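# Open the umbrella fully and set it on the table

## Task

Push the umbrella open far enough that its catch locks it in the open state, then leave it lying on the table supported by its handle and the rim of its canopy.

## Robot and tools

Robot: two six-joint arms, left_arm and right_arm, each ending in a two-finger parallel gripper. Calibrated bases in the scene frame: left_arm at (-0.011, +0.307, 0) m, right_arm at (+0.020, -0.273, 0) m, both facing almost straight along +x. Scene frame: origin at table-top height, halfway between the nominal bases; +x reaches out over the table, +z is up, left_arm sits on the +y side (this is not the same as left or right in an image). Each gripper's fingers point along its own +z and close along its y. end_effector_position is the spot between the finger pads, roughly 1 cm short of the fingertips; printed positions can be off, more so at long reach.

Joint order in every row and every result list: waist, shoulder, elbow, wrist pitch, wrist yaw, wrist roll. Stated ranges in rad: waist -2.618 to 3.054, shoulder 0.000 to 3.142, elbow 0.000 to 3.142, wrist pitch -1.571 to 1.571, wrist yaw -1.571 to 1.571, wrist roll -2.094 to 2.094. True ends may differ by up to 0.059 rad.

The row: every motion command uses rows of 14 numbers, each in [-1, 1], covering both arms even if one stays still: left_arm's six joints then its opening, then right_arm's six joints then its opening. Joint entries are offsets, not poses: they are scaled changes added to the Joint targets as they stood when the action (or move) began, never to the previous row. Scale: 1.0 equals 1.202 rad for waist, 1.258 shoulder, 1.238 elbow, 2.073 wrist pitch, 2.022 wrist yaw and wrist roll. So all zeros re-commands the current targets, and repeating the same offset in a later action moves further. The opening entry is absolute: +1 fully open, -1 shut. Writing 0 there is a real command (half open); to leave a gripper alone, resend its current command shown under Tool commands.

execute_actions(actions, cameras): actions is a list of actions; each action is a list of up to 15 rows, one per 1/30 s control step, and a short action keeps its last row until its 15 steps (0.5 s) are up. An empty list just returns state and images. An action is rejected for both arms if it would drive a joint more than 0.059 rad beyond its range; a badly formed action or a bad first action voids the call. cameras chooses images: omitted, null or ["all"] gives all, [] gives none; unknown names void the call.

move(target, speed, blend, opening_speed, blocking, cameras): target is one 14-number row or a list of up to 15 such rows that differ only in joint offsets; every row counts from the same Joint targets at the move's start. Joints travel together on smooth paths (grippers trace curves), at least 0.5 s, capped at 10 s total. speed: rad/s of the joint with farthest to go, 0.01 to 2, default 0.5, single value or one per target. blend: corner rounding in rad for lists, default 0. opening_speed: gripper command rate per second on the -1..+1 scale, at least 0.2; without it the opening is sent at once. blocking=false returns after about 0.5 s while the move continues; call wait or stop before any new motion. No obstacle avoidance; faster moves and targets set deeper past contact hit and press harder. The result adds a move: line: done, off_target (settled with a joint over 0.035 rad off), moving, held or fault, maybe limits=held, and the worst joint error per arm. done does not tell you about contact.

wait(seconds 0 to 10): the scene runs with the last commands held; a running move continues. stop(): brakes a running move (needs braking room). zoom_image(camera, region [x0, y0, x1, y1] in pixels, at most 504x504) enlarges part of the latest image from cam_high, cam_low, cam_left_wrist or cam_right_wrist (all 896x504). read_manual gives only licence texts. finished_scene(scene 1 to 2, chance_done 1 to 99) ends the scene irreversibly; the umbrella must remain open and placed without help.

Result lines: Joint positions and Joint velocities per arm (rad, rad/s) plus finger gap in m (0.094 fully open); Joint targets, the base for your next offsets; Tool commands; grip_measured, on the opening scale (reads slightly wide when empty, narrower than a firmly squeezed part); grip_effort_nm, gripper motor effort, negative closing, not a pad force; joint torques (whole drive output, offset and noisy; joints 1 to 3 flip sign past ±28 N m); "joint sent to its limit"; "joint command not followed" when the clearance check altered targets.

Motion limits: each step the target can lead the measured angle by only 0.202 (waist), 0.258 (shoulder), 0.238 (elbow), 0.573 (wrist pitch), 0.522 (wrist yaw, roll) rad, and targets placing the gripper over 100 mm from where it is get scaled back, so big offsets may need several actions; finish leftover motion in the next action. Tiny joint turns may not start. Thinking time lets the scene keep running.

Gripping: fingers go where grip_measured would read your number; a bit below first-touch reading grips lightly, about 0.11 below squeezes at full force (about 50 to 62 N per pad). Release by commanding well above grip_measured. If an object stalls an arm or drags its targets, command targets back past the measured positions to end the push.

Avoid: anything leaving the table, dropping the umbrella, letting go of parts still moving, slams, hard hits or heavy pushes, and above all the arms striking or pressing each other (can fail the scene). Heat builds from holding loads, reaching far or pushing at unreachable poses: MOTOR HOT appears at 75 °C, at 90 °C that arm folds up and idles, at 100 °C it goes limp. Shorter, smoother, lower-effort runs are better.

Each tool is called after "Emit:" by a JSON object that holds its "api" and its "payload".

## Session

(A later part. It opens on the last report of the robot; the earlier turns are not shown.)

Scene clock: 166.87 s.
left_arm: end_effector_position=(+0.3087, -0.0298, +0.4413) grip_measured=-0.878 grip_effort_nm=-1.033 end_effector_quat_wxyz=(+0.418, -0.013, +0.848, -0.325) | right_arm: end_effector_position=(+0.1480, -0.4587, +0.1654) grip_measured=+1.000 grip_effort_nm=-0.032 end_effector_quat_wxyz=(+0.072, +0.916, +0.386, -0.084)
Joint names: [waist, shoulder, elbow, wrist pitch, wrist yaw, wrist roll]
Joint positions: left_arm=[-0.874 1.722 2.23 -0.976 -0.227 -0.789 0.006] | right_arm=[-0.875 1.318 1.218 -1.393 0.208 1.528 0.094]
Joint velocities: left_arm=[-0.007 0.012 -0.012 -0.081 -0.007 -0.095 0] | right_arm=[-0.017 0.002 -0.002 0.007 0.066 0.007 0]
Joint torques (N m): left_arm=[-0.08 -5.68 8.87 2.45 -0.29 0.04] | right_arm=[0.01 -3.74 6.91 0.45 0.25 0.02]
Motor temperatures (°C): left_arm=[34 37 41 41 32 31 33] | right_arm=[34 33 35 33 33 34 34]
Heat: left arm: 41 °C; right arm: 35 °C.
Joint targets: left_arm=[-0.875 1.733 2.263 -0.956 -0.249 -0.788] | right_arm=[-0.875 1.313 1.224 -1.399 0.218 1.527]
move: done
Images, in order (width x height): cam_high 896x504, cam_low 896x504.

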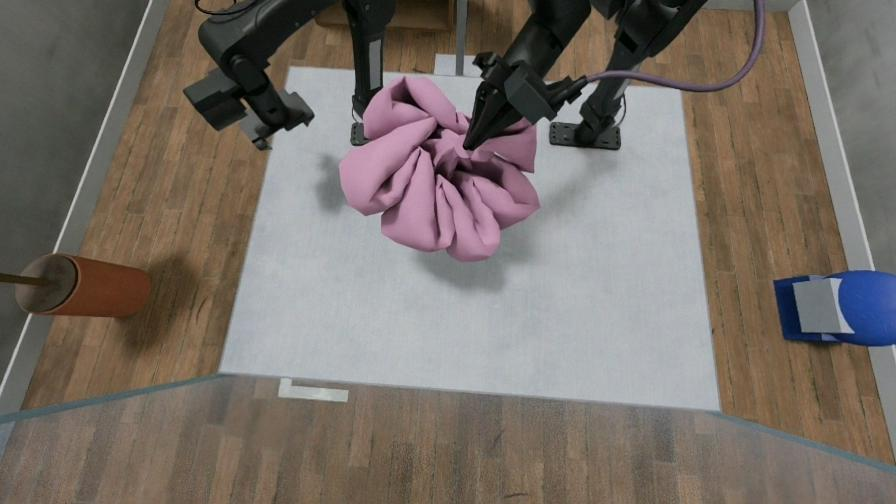

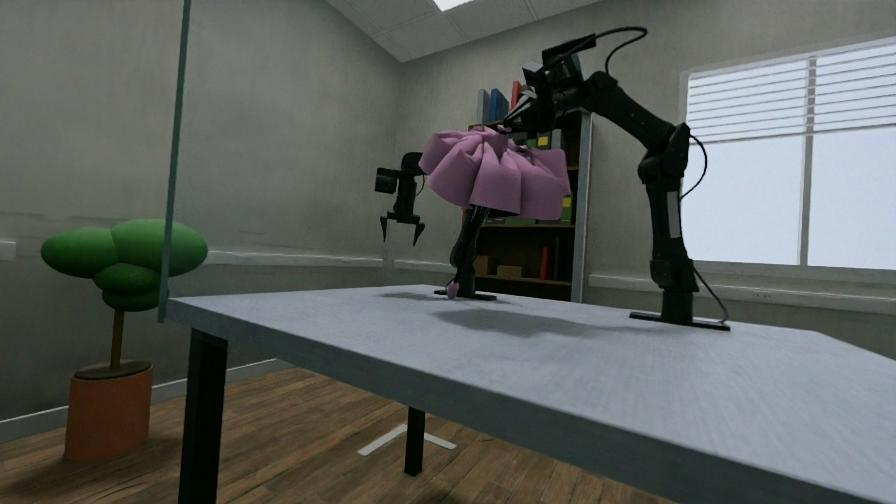

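Emit:
{"api": "wait", "payload": {"seconds": 0.1, "cameras": ["cam_left_wrist", "cam_low"]}}

Emit:
{"api": "zoom_image", "payload": {"camera": "cam_left_wrist", "region": [340, 280, 564, 504]}}

Scene clock: 215.97 s.
left_arm: end_effector_position=(+0.3087, -0.0297, +0.4413) grip_measured=-0.878 grip_effort_nm=-1.038 end_effector_quat_wxyz=(+0.418, -0.013, +0.848, -0.325) | right_arm: end_effector_position=(+0.1480, -0.4587, +0.1654) grip_measured=+1.000 grip_effort_nm=-0.037 end_effector_quat_wxyz=(+0.072, +0.916, +0.386, -0.084)
Joint names: [waist, shoulder, elbow, wrist pitch, wrist yaw, wrist roll]
Joint positions: left_arm=[-0.874 1.722 2.23 -0.976 -0.228 -0.789 0.006] | right_arm=[-0.875 1.318 1.218 -1.393 0.208 1.528 0.094]
Joint velocities: left_arm=[-0.007 -0.007 -0.007 0.007 -0.037 -0.022 0] | right_arm=[0.002 0.007 0.007 0.022 0.022 -0.022 0]
Joint torques (N m): left_arm=[-0.12 -5.68 8.87 2.45 -0.29 0.05] | right_arm=[0.02 -3.79 6.91 0.47 0.26 0.01]
Motor temperatures (°C): left_arm=[34 36 42 47 32 31 33] | right_arm=[34 33 36 33 33 34 34]
Heat: left arm: 47 °C; right arm: 36 °C.
Joint targets: left_arm=[-0.875 1.732 2.263 -0.956 -0.249 -0.789] | right_arm=[-0.875 1.313 1.224 -1.399 0.218 1.527]
Tool commands: left_gripper/opening=-1.0 right_gripper/opening=+1.0
wait: 0.10 s; at rest from the start
Images, in order (width x height): cam_low 896x504, cam_left_wrist 896x504.

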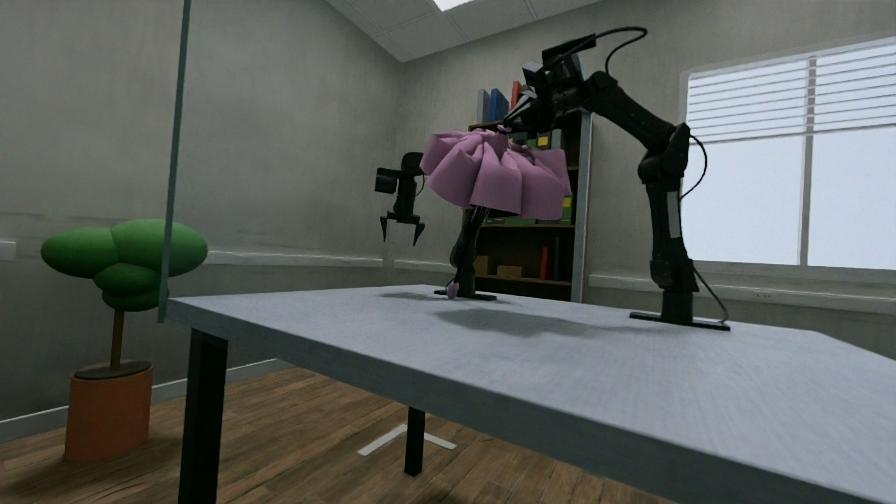

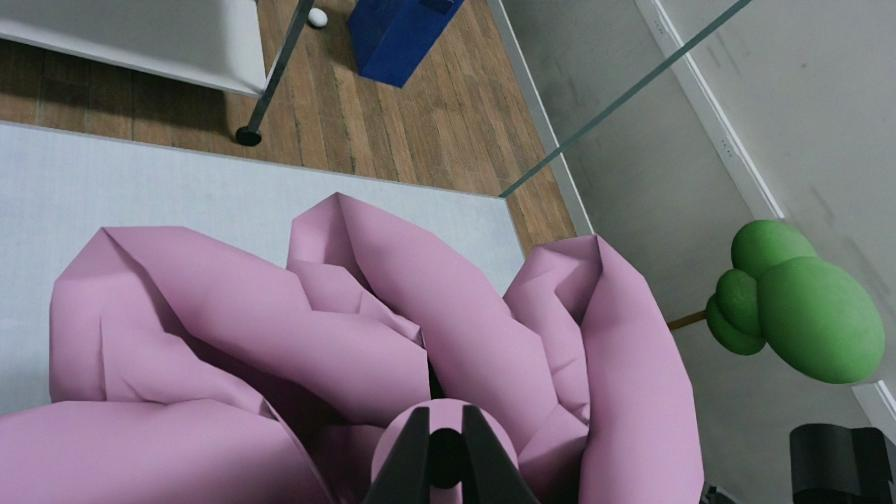

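Scaled by 2.250 from the camera's 896x504 image, which has a finer 1280x720 frame.

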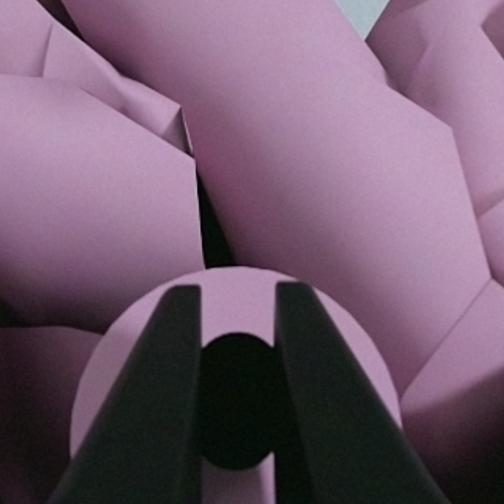

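Emit:
{"api": "execute_actions", "payload": {"actions": []}}

Scene clock: 230.77 s.
left_arm: end_effector_position=(+0.3087, -0.0297, +0.4413) grip_measured=-0.878 grip_effort_nm=-1.033 end_effector_quat_wxyz=(+0.418, -0.013, +0.848, -0.325) | right_arm: end_effector_position=(+0.1480, -0.4587, +0.1654) grip_measured=+1.000 grip_effort_nm=-0.032 end_effector_quat_wxyz=(+0.072, +0.916, +0.386, -0.084)
Joint names: [waist, shoulder, elbow, wrist pitch, wrist yaw, wrist roll]
Joint positions: left_arm=[-0.874 1.722 2.23 -0.976 -0.228 -0.789 0.006] | right_arm=[-0.875 1.318 1.218 -1.393 0.208 1.528 0.094]
Joint velocities: left_arm=[-0.012 0.022 -0.012 0.022 -0.022 -0.007 0] | right_arm=[-0.007 0.002 -0.002 -0.022 -0.037 0.066 0]
Joint torques (N m): left_arm=[-0.08 -5.7 8.87 2.45 -0.29 0.05] | right_arm=[-0.01 -3.78 6.87 0.46 0.26 0]
Motor temperatures (°C): left_arm=[34 36 42 47 32 31 33] | right_arm=[34 33 36 33 33 34 34]
Heat: left arm: 47 °C; right arm: 36 °C.
Joint targets: left_arm=[-0.875 1.732 2.263 -0.956 -0.249 -0.789] | right_arm=[-0.875 1.313 1.224 -1.399 0.218 1.527]
Tool commands: left_gripper/opening=-1.0 right_gripper/opening=+1.0

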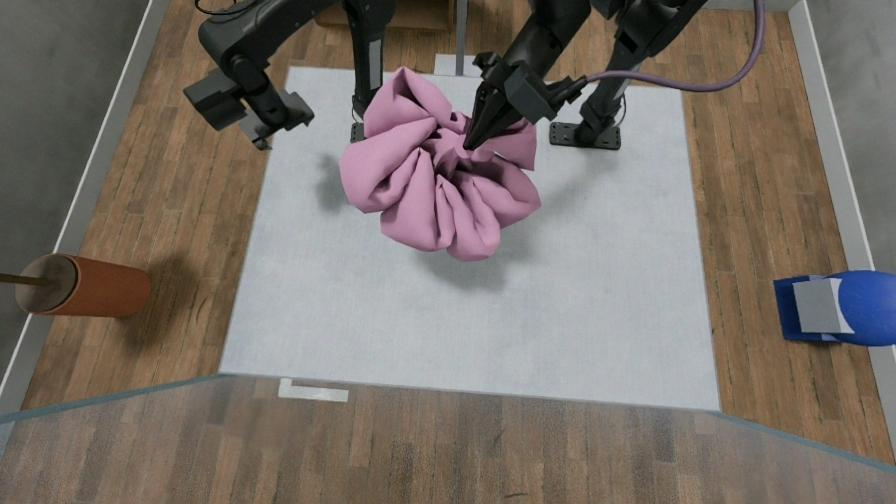

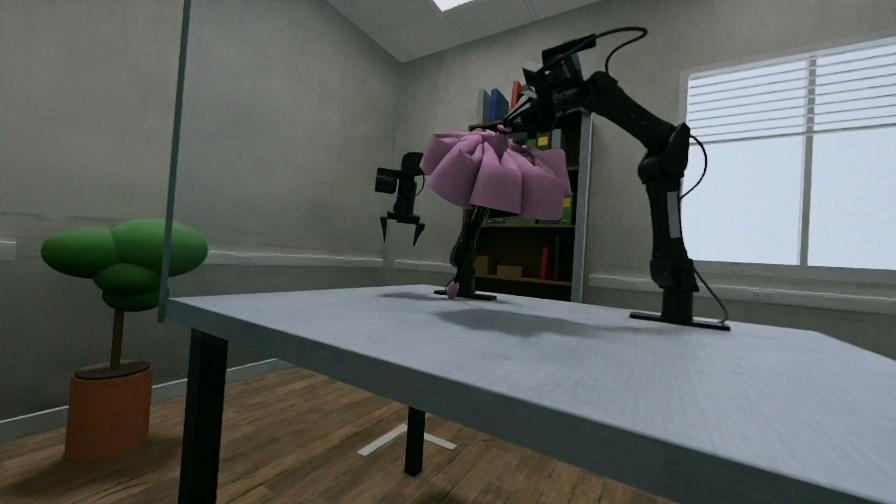

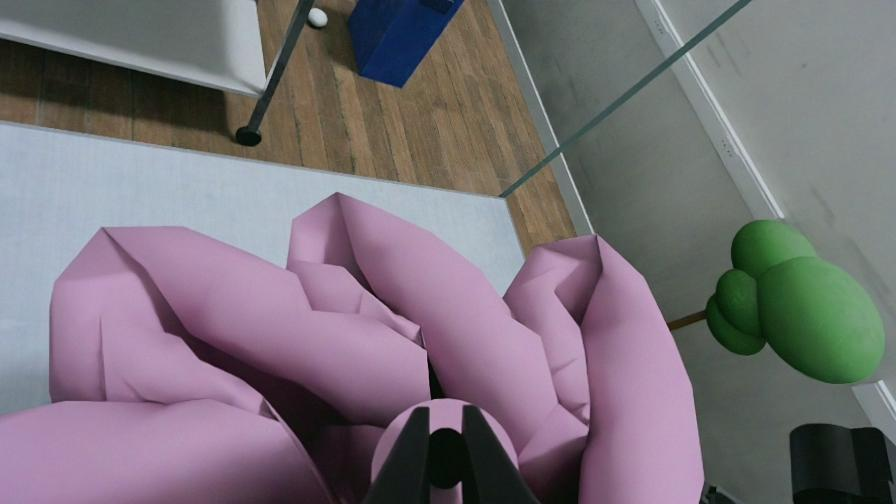

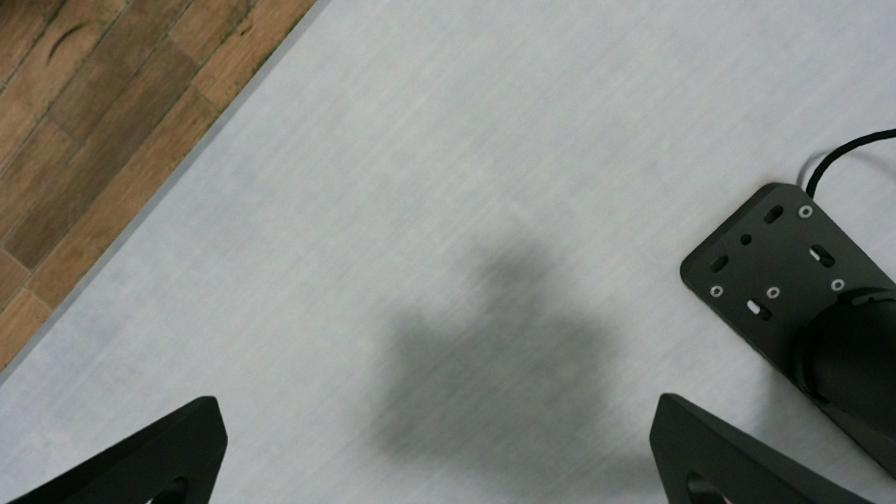

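Emit:
{"api": "zoom_image", "payload": {"camera": "cam_low", "region": [370, 90, 600, 320]}}

Emit:
{"api": "zoom_image", "payload": {"camera": "cam_high", "region": [300, 30, 640, 290]}}

Scaled by 2.191 from the camera's 896x504 image, which has a finer 1280x720 frame.

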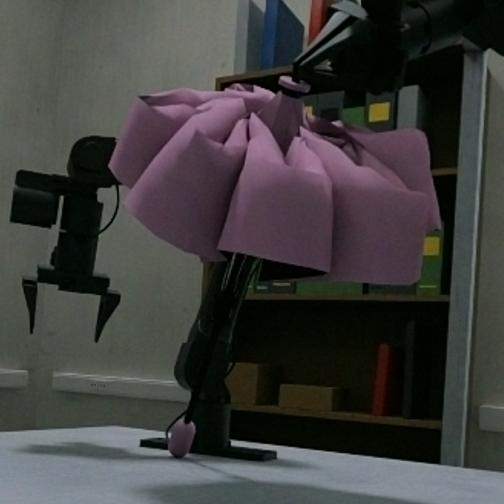

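Scaled by 1.482 from the camera's 896x504 image, which has a finer 1280x720 frame.

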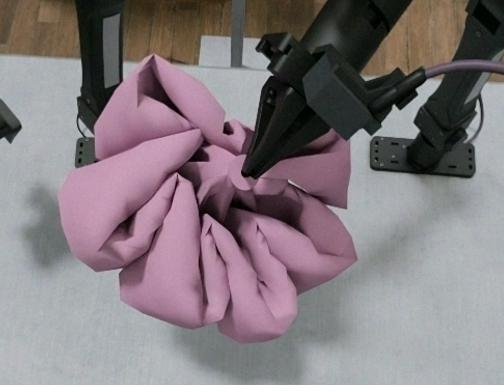

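Emit:
{"api": "zoom_image", "payload": {"camera": "cam_low", "region": [600, 220, 760, 340]}}

Emit:
{"api": "zoom_image", "payload": {"camera": "cam_low", "region": [370, 140, 530, 310]}}

Scaled by 3.150 from the camera's 896x504 image, which has a finer 1280x720 frame.

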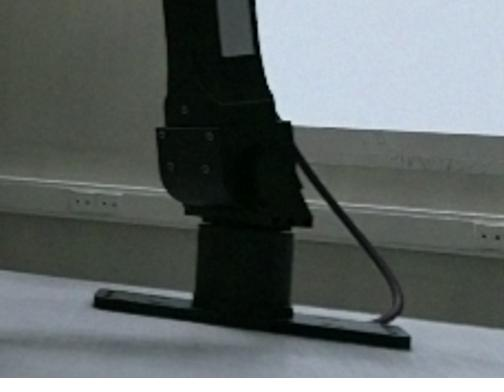

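Scaled by 2.965 from the camera's 896x504 image, which has a finer 1280x720 frame.

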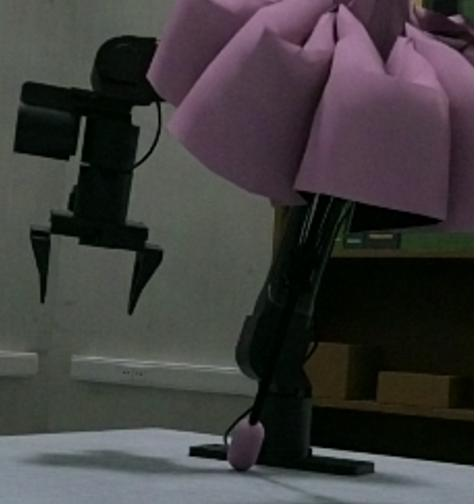

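Emit:
{"api": "move", "payload": {"target": [[0,0.0453,0.1128,-0.0399,0,0,-1.0,-0.046,0.057,-0.034,-0.018,-0.124,-0.093,0.0],[0.1168,-0.0418,0.0004,-0.0206,0.0621,0.0314,-1.0,-0.1531,0.1908,-0.1123,-0.0584,-0.4135,-0.3091,0.0],[0.1168,-0.0791,-0.0944,0.0134,0.0621,0.0314,-1.0,-0.1531,0.1908,-0.1123,-0.0584,-0.4135,-0.3091,0.0]], "speed": 0.4, "blend": 0.02}}

Scene clock: 342.40 s.
left_arm: end_effector_position=(+0.3313, +0.0111, +0.4432) grip_measured=-0.878 grip_effort_nm=-1.038 end_effector_quat_wxyz=(+0.424, -0.022, +0.847, -0.321) | right_arm: end_effector_position=(+0.2046, -0.3679, +0.1298) grip_measured=+0.002 grip_effort_nm=-0.154 end_effector_quat_wxyz=(-0.165, +0.796, +0.502, +0.297)
Joint names: [waist, shoulder, elbow, wrist pitch, wrist yaw, wrist roll]
Joint positions: left_arm=[-0.739 1.659 2.159 -0.954 -0.128 -0.736 0.006] | right_arm=[-1.054 1.542 1.101 -1.501 -0.6 0.913 0.047]
Joint velocities: left_arm=[-0.002 -0.002 -0.032 -0.095 0.007 0.022 0.001] | right_arm=[-0.012 -0.017 0.007 0.007 0.022 -0.022 0]
Joint torques (N m): left_arm=[0.38 -8.06 5.22 2.54 0 0.15] | right_arm=[-0.55 -3.74 4.29 -0.44 -0.52 -0.07]
Motor temperatures (°C): left_arm=[34 36 42 52 32 31 34] | right_arm=[34 33 36 32 33 34 34]
Heat: left arm: 52 °C; right arm: 36 °C.
Joint targets: left_arm=[-0.735 1.633 2.146 -0.928 -0.124 -0.725] | right_arm=[-1.059 1.553 1.086 -1.520 -0.618 0.903]
move: done

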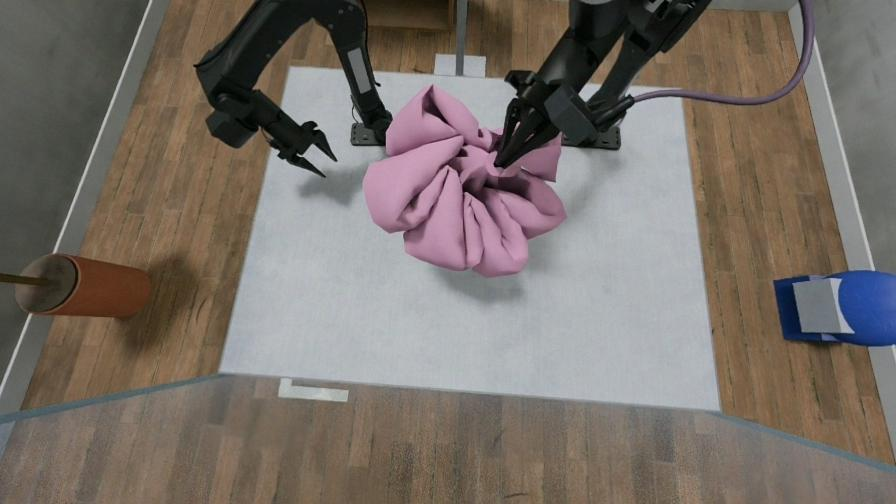

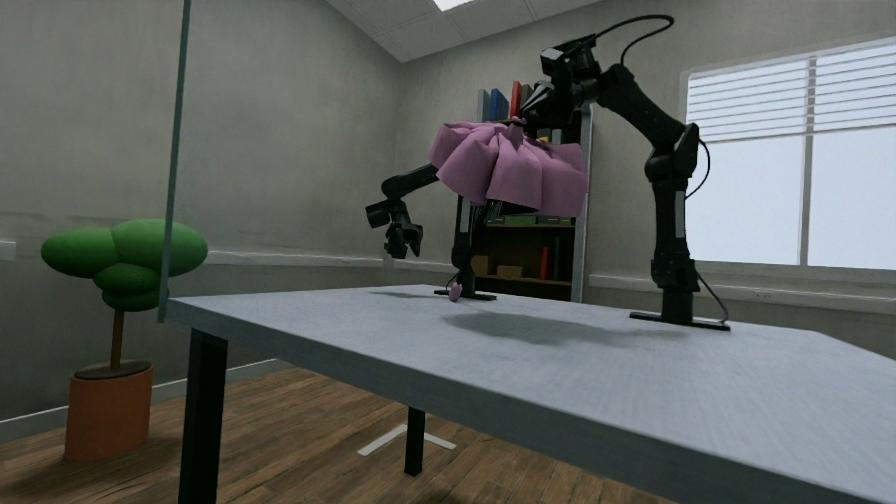

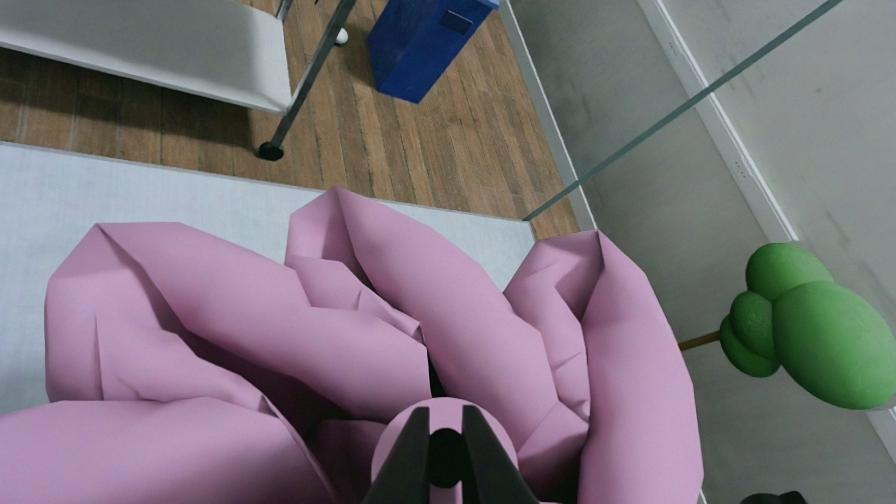

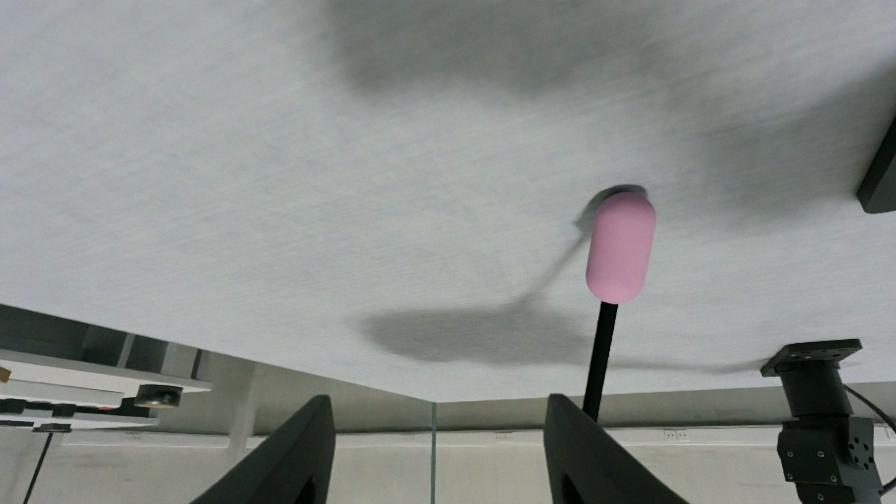

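Emit:
{"api": "zoom_image", "payload": {"camera": "cam_right_wrist", "region": [700, 80, 896, 504]}}

Emit:
{"api": "zoom_image", "payload": {"camera": "cam_right_wrist", "region": [540, 160, 720, 420]}}

Scaled by 1.189 from the camera's 896x504 image, which has a finer 1280x720 frame.

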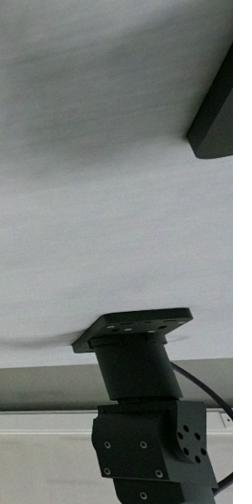

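Scaled by 1.938 from the camera's 896x504 image, which has a finer 1280x720 frame.

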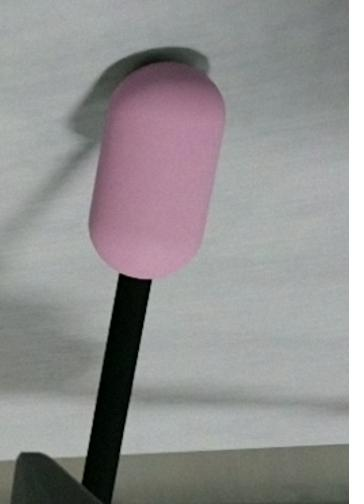

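Emit:
{"api": "move", "payload": {"target": [[0.0433,0.0068,0.1228,-0.068,0.0227,0.0109,-1.0,0,0,0,0,0,0,0.0],[0.0915,-0.0286,0.1349,-0.0962,0.0485,0.0232,-1.0,0,0,0,0,0,0,0.0]], "speed": 0.4, "blend": 0.03, "cameras": ["cam_right_wrist", "cam_low"]}}

Scene clock: 436.87 s.
left_arm: end_effector_position=(+0.3188, +0.0648, +0.4651) grip_measured=-0.878 grip_effort_nm=-1.038 end_effector_quat_wxyz=(+0.418, -0.022, +0.855, -0.306) | right_arm: end_effector_position=(+0.2046, -0.3677, +0.1299) grip_measured=+0.002 grip_effort_nm=-0.144 end_effector_quat_wxyz=(-0.165, +0.795, +0.502, +0.297)
Joint names: [waist, shoulder, elbow, wrist pitch, wrist yaw, wrist roll]
Joint positions: left_arm=[-0.627 1.619 2.282 -1.146 -0.041 -0.68 0.006] | right_arm=[-1.054 1.542 1.101 -1.502 -0.601 0.912 0.047]
Joint velocities: left_arm=[0.002 -0.002 0.007 -0.007 -0.037 -0.037 -0.001] | right_arm=[0.002 -0.017 -0.012 -0.022 0.022 -0.022 0.001]
Joint torques (N m): left_arm=[0.2 -6.75 7.99 2.43 0.11 0.06] | right_arm=[-0.53 -3.69 4.27 -0.42 -0.52 -0.08]
Motor temperatures (°C): left_arm=[34 37 40 55 32 31 34] | right_arm=[34 33 35 33 33 34 34]
Heat: left arm: 55 °C; right arm: 35 °C.
Joint targets: left_arm=[-0.625 1.597 2.313 -1.127 -0.026 -0.678] | right_arm=[-1.059 1.553 1.086 -1.520 -0.618 0.902]
move: done; blend cut to 0.0292 rad at target 1
Images, in order (width x height): cam_low 896x504, cam_right_wrist 896x504.

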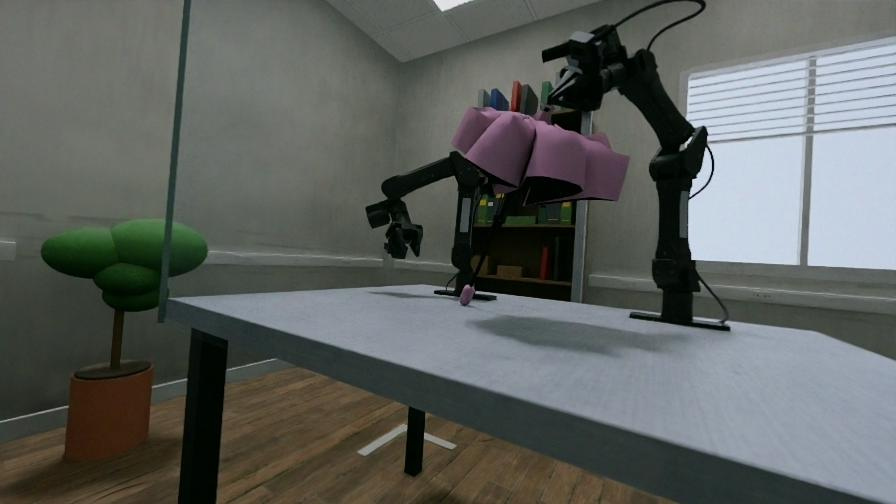

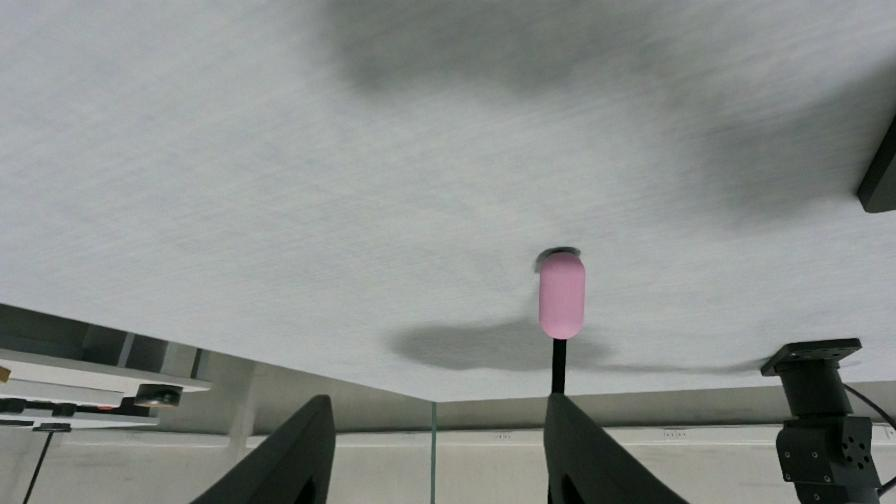

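Emit:
{"api": "zoom_image", "payload": {"camera": "cam_right_wrist", "region": [490, 220, 650, 420]}}

Scaled by 2.520 from the camera's 896x504 image, which has a finer 1280x720 frame.

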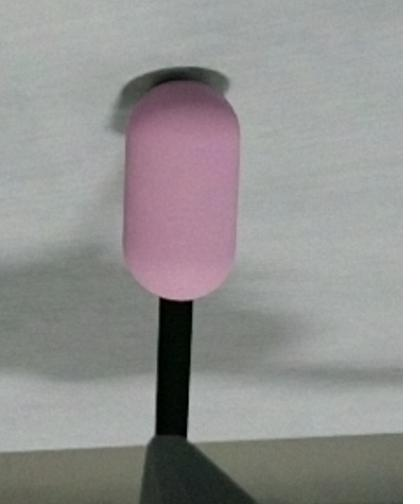

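Emit:
{"api": "move", "payload": {"target": [[0,-0.1153,-0.2827,0.0984,0,0,-1.0,0.475,-0.8013,-0.6414,0.6155,-0.2132,-0.3744,0.0]], "speed": 0.6}}

Scene clock: 468.20 s.
left_arm: end_effector_position=(+0.3158, +0.0661, +0.4486) grip_measured=-0.878 grip_effort_nm=-1.038 end_effector_quat_wxyz=(+0.434, -0.022, +0.841, -0.322) | right_arm: end_effector_position=(+0.2567, -0.2117, +0.1783) grip_measured=+0.002 grip_effort_nm=-0.134 end_effector_quat_wxyz=(+0.494, -0.022, +0.790, +0.362)
Joint names: [waist, shoulder, elbow, wrist pitch, wrist yaw, wrist roll]
Joint positions: left_arm=[-0.627 1.474 1.979 -0.935 -0.037 -0.681 0.006] | right_arm=[-0.493 0.556 0.311 -0.261 -1.029 0.16 0.047]
Joint velocities: left_arm=[-0.007 -0.002 -0.022 -0.037 -0.051 0.007 0] | right_arm=[0.002 0.012 0.002 0.037 -0.154 0.037 -0.001]
Joint torques (N m): left_arm=[0.2 -6.16 5.03 2.41 0.09 0.07] | right_arm=[0.51 -0.27 5.75 1.67 -0.49 -0.12]
Motor temperatures (°C): left_arm=[34 38 40 54 32 31 34] | right_arm=[34 33 34 33 33 34 34]
Heat: left arm: 54 °C; right arm: 34 °C.
Joint targets: left_arm=[-0.625 1.452 1.963 -0.923 -0.026 -0.678] | right_arm=[-0.488 0.545 0.292 -0.244 -1.049 0.145]
move: done

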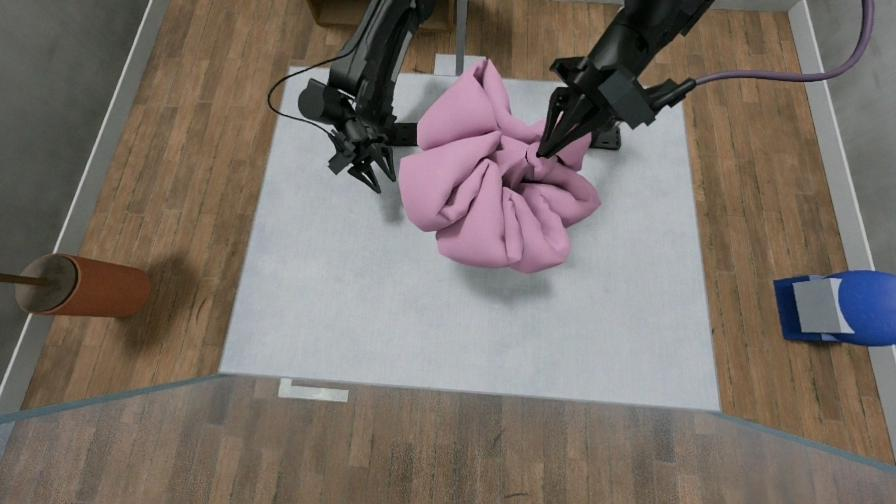

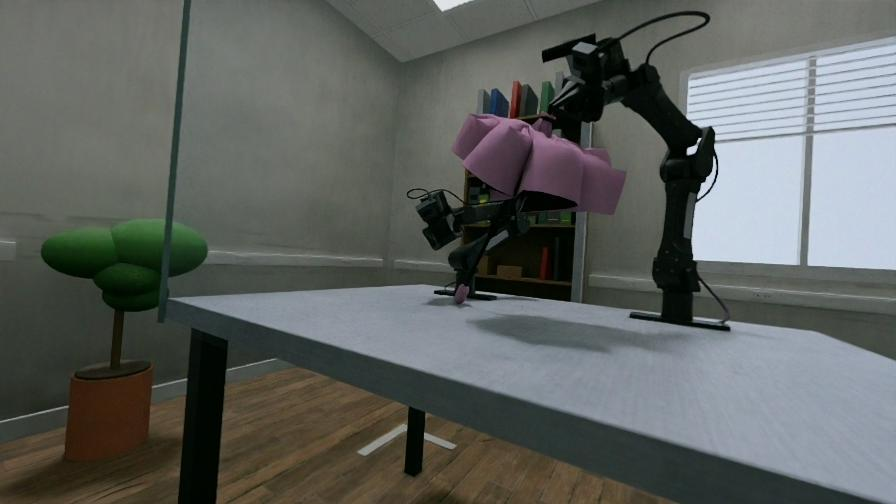

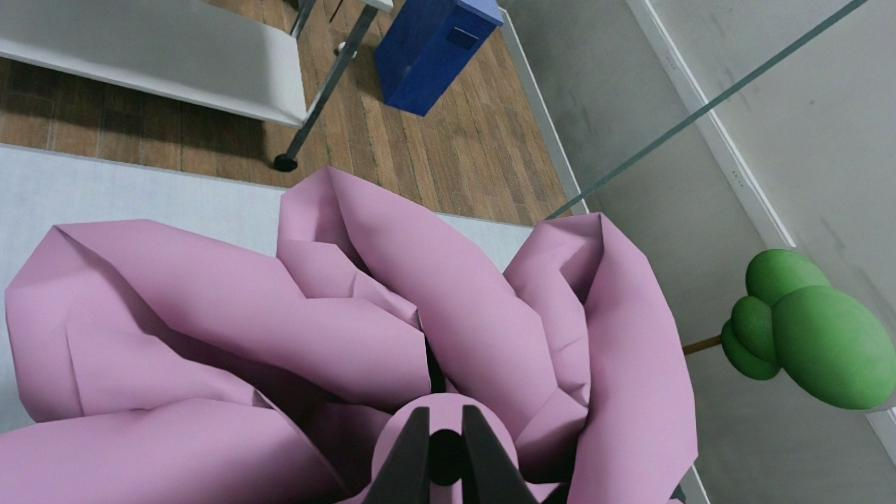

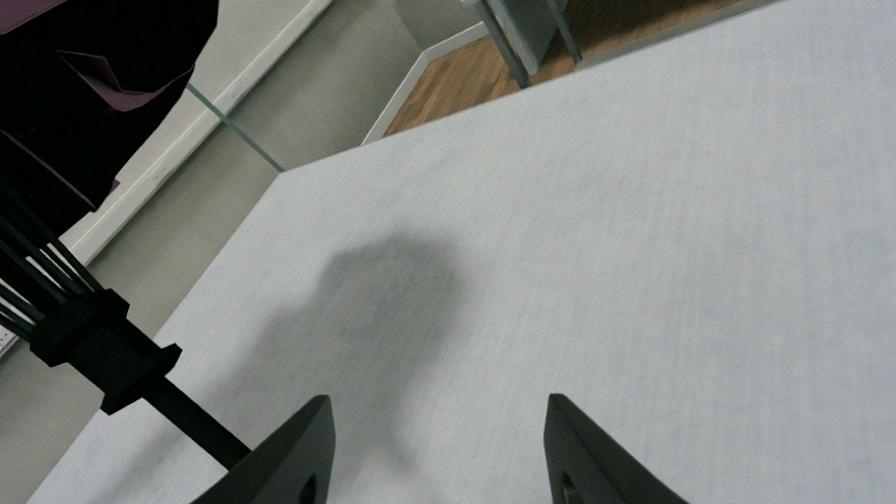

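Emit:
{"api": "zoom_image", "payload": {"camera": "cam_right_wrist", "region": [0, 180, 320, 504]}}

Scaled by 1.556 from the camera's 896x504 image, which has a finer 1280x720 frame.

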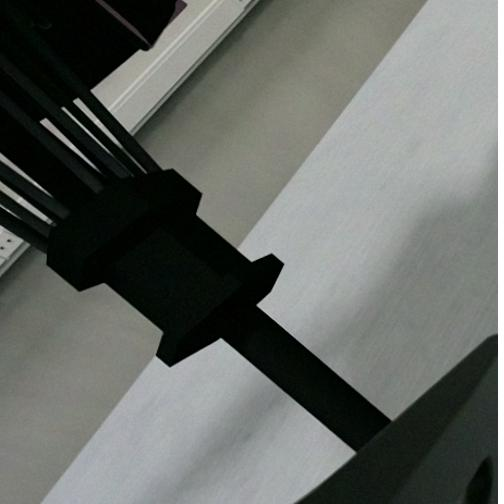

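Emit:
{"api": "move", "payload": {"target": [0,0,0,0,0,0,-1.0,0.292,-0.2297,-0.2011,0.2205,0.0089,-0.1261,0.1], "speed": 0.5, "cameras": ["cam_right_wrist", "cam_low"]}}

Scene clock: 500.77 s.
left_arm: end_effector_position=(+0.3158, +0.0661, +0.4486) grip_measured=-0.878 grip_effort_nm=-1.038 end_effector_quat_wxyz=(+0.434, -0.022, +0.841, -0.322) | right_arm: end_effector_position=(+0.2111, -0.1333, +0.1958) grip_measured=+0.098 grip_effort_nm=0.071 end_effector_quat_wxyz=(+0.641, -0.354, +0.614, +0.295)
Joint names: [waist, shoulder, elbow, wrist pitch, wrist yaw, wrist roll]
Joint positions: left_arm=[-0.627 1.474 1.979 -0.935 -0.037 -0.681 0.006] | right_arm=[-0.142 0.269 0.062 0.199 -1.03 -0.099 0.052]
Joint velocities: left_arm=[0.007 0.012 -0.002 0.066 -0.051 0.051 0] | right_arm=[-0.012 -0.002 0.017 -0.022 -0.066 0.007 -0.001]
Joint torques (N m): left_arm=[0.21 -6.15 5.03 2.39 0.08 0.07] | right_arm=[0.54 0.43 5.78 1.72 -0.01 -0.11]
Motor temperatures (°C): left_arm=[34 37 40 53 32 31 34] | right_arm=[34 33 35 36 33 34 34]
Heat: left arm: 53 °C; right arm: 36 °C.
Joint targets: left_arm=[-0.625 1.452 1.963 -0.924 -0.026 -0.678] | right_arm=[-0.137 0.256 0.042 0.213 -1.031 -0.109]
move: done
Images, in order (width x height): cam_low 896x504, cam_right_wrist 896x504.

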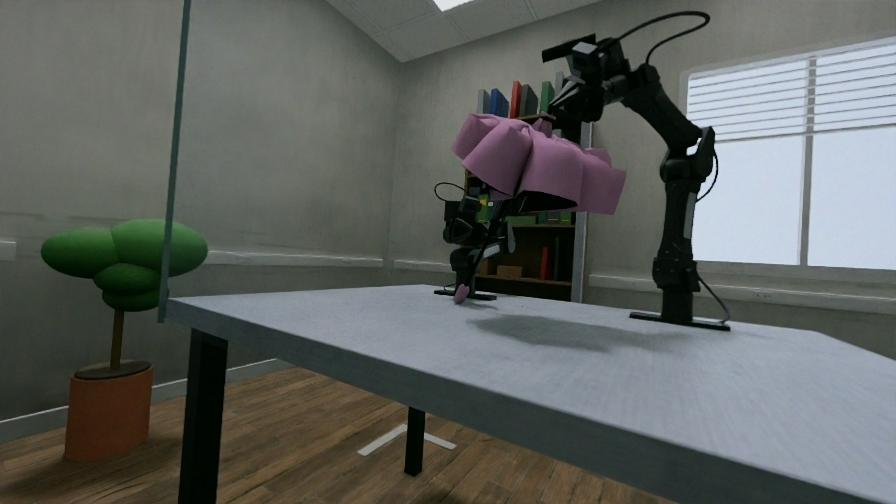

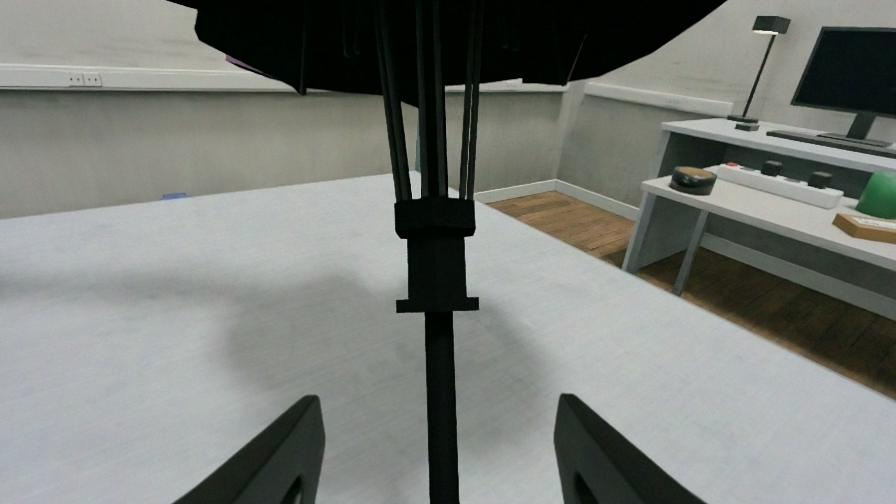

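Emit:
{"api": "zoom_image", "payload": {"camera": "cam_right_wrist", "region": [340, 160, 540, 420]}}

Scaled by 1.938 from the camera's 896x504 image, which has a finer 1280x720 frame.

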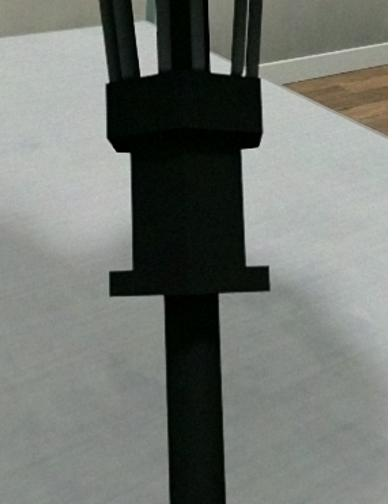

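Emit:
{"api": "move", "payload": {"target": [[0,0,0,0,0,0,-1.0,0.145,0.1268,0.002,0.0762,0.0863,0,0.1],[0,0,0,0,0,0,-1.0,0.2568,0.2719,0.0113,0.1586,0.1527,0,0.1],[0,0,0,0,0,0,-1.0,0.3245,0.3983,0.0202,0.2301,0.1929,0,0.1]], "speed": 0.3, "blend": 0.03, "cameras": ["cam_right_wrist"]}}

Scene clock: 524.83 s.
left_arm: end_effector_position=(+0.3158, +0.0661, +0.4486) grip_measured=-0.878 grip_effort_nm=-1.038 end_effector_quat_wxyz=(+0.434, -0.022, +0.841, -0.322) | right_arm: end_effector_position=(+0.2400, -0.0868, +0.1851) grip_measured=+0.098 grip_effort_nm=0.081 end_effector_quat_wxyz=(+0.635, -0.359, +0.616, +0.299)
Joint names: [waist, shoulder, elbow, wrist pitch, wrist yaw, wrist roll]
Joint positions: left_arm=[-0.627 1.474 1.979 -0.935 -0.037 -0.681 0.006] | right_arm=[0.248 0.756 0.062 0.674 -0.653 -0.1 0.052]
Joint velocities: left_arm=[-0.002 -0.002 -0.017 0.095 0.037 -0.066 0] | right_arm=[-0.007 0.017 -0.002 0.022 -0.022 0.007 0]
Joint torques (N m): left_arm=[0.21 -6.15 5.04 2.4 0.08 0.07] | right_arm=[0.5 -0.13 7.57 1.92 0.14 -0.09]
Motor temperatures (°C): left_arm=[34 37 40 53 32 31 35] | right_arm=[34 33 35 38 33 34 34]
Heat: left arm: 53 °C; right arm: 38 °C.
Joint targets: left_arm=[-0.625 1.452 1.963 -0.924 -0.026 -0.678] | right_arm=[0.253 0.757 0.067 0.690 -0.641 -0.109]
move: done
Images, in order (width x height): cam_right_wrist 896x504.

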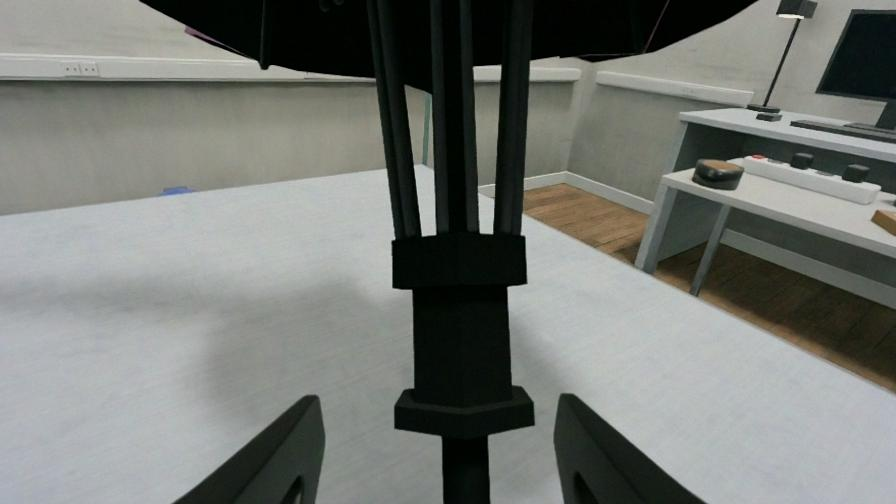

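Emit:
{"api": "move", "payload": {"target": [0,0,0,0,0,0,-1.0,-0.0156,-0.0265,0.0362,-0.0377,-0.0092,0,0.1], "speed": 0.3, "cameras": ["cam_right_wrist"]}}

Scene clock: 536.23 s.
left_arm: end_effector_position=(+0.3158, +0.0661, +0.4487) grip_measured=-0.878 grip_effort_nm=-1.033 end_effector_quat_wxyz=(+0.434, -0.022, +0.841, -0.322) | right_arm: end_effector_position=(+0.2416, -0.0885, +0.1884) grip_measured=+0.098 grip_effort_nm=0.085 end_effector_quat_wxyz=(+0.634, -0.356, +0.619, +0.297)
Joint names: [waist, shoulder, elbow, wrist pitch, wrist yaw, wrist roll]
Joint positions: left_arm=[-0.627 1.474 1.979 -0.935 -0.037 -0.681 0.006] | right_arm=[0.24 0.734 0.079 0.631 -0.653 -0.1 0.052]
Joint velocities: left_arm=[-0.007 0.002 -0.002 0.051 -0.081 -0.037 -0.001] | right_arm=[-0.037 -0.007 -0.012 0.007 -0.022 0.022 0.001]
Joint torques (N m): left_arm=[0.2 -6.13 5.03 2.41 0.08 0.08] | right_arm=[-0.64 -0.99 10.25 1.62 -0.11 -0.07]
Motor temperatures (°C): left_arm=[34 37 40 53 32 31 35] | right_arm=[34 33 35 39 33 34 34]
Heat: left arm: 53 °C; right arm: 39 °C.
Joint targets: left_arm=[-0.625 1.452 1.963 -0.923 -0.026 -0.678] | right_arm=[0.234 0.724 0.112 0.612 -0.660 -0.109]
move: done
Images, in order (width x height): cam_right_wrist 896x504.

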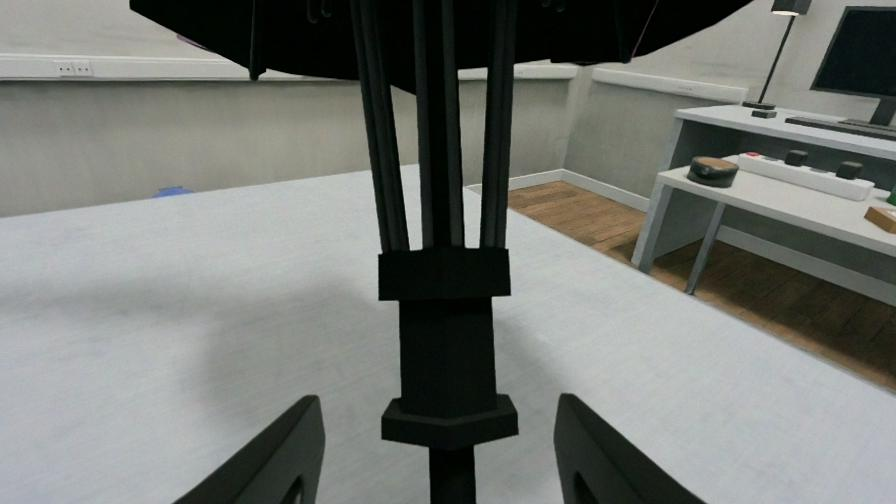

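Emit:
{"api": "move", "payload": {"target": [0,0,0,0,0,0,-1.0,-0.003,-0.0135,0.0215,-0.021,-0.0017,0,0.1], "speed": 0.3, "cameras": ["cam_right_wrist"]}}

Scene clock: 542.53 s.
left_arm: end_effector_position=(+0.3158, +0.0660, +0.4487) grip_measured=-0.878 grip_effort_nm=-1.038 end_effector_quat_wxyz=(+0.434, -0.021, +0.841, -0.322) | right_arm: end_effector_position=(+0.2434, -0.0890, +0.1947) grip_measured=+0.098 grip_effort_nm=0.066 end_effector_quat_wxyz=(+0.634, -0.355, +0.620, +0.295)
Joint names: [waist, shoulder, elbow, wrist pitch, wrist yaw, wrist roll]
Joint positions: left_arm=[-0.627 1.474 1.979 -0.935 -0.036 -0.681 0.006] | right_arm=[0.236 0.718 0.104 0.587 -0.653 -0.1 0.052]
Joint velocities: left_arm=[-0.007 -0.017 0.012 -0.037 0.066 -0.037 0] | right_arm=[-0.007 -0.002 -0.012 0.037 0.022 0.022 0]
Joint torques (N m): left_arm=[0.2 -6.17 5 2.41 0.08 0.07] | right_arm=[-0.53 -1.02 10.44 1.61 -0.13 -0.09]
Motor temperatures (°C): left_arm=[34 37 40 53 32 31 35] | right_arm=[34 33 35 39 33 34 34]
Heat: left arm: 53 °C; right arm: 39 °C.
Joint targets: left_arm=[-0.625 1.452 1.963 -0.923 -0.026 -0.678] | right_arm=[0.231 0.707 0.139 0.569 -0.663 -0.109]
move: done
Images, in order (width x height): cam_right_wrist 896x504.

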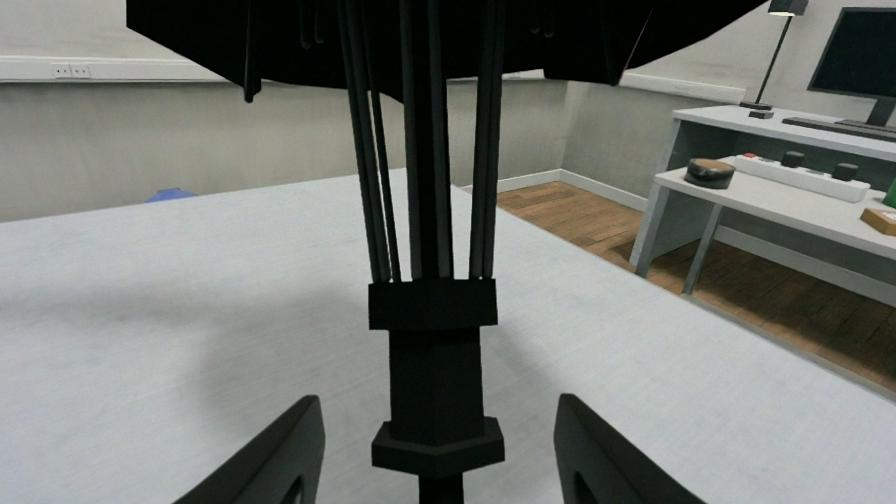

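Emit:
{"api": "move", "payload": {"target": [0,0,0,0,0,0,-1.0,0,0,0,0,0,0,-0.5], "opening_speed": 0.8, "cameras": ["cam_right_wrist"]}}

Scene clock: 545.33 s.
left_arm: end_effector_position=(+0.3158, +0.0660, +0.4487) grip_measured=-0.878 grip_effort_nm=-1.038 end_effector_quat_wxyz=(+0.434, -0.021, +0.841, -0.322) | right_arm: end_effector_position=(+0.2434, -0.0890, +0.1945) grip_measured=-0.487 grip_effort_nm=-0.945 end_effector_quat_wxyz=(+0.634, -0.355, +0.620, +0.295)
Joint names: [waist, shoulder, elbow, wrist pitch, wrist yaw, wrist roll]
Joint positions: left_arm=[-0.627 1.474 1.979 -0.935 -0.036 -0.681 0.006] | right_arm=[0.236 0.718 0.104 0.586 -0.653 -0.1 0.024]
Joint velocities: left_arm=[-0.002 -0.007 0.012 -0.037 0.051 -0.037 0] | right_arm=[0.002 0.007 -0.002 0.007 -0.066 0.007 -0.003]
Joint torques (N m): left_arm=[0.21 -6.19 5.04 2.4 0.08 0.07] | right_arm=[-0.55 -1.01 10.41 1.61 -0.13 -0.07]
Motor temperatures (°C): left_arm=[34 37 40 53 32 31 35] | right_arm=[34 33 36 39 33 34 34]
Heat: left arm: 53 °C; right arm: 39 °C.
Joint targets: left_arm=[-0.625 1.452 1.963 -0.923 -0.026 -0.678] | right_arm=[0.231 0.707 0.139 0.569 -0.663 -0.110]
move: done
Images, in order (width x height): cam_right_wrist 896x504.

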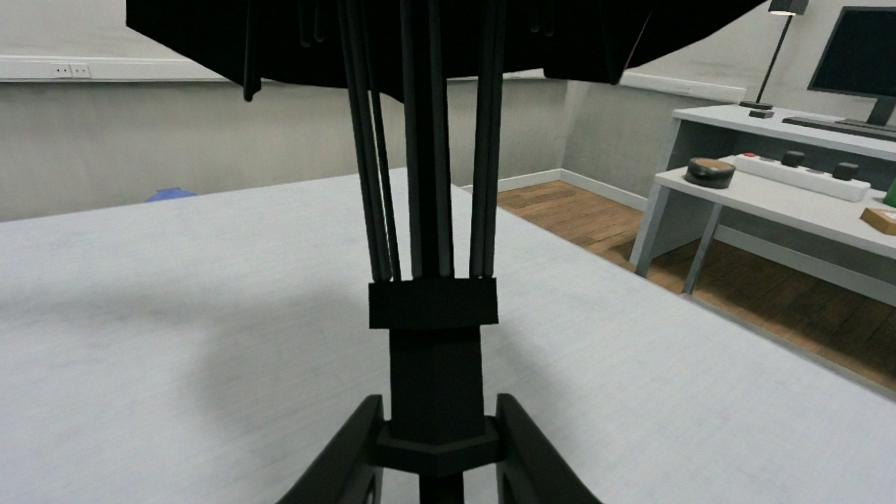

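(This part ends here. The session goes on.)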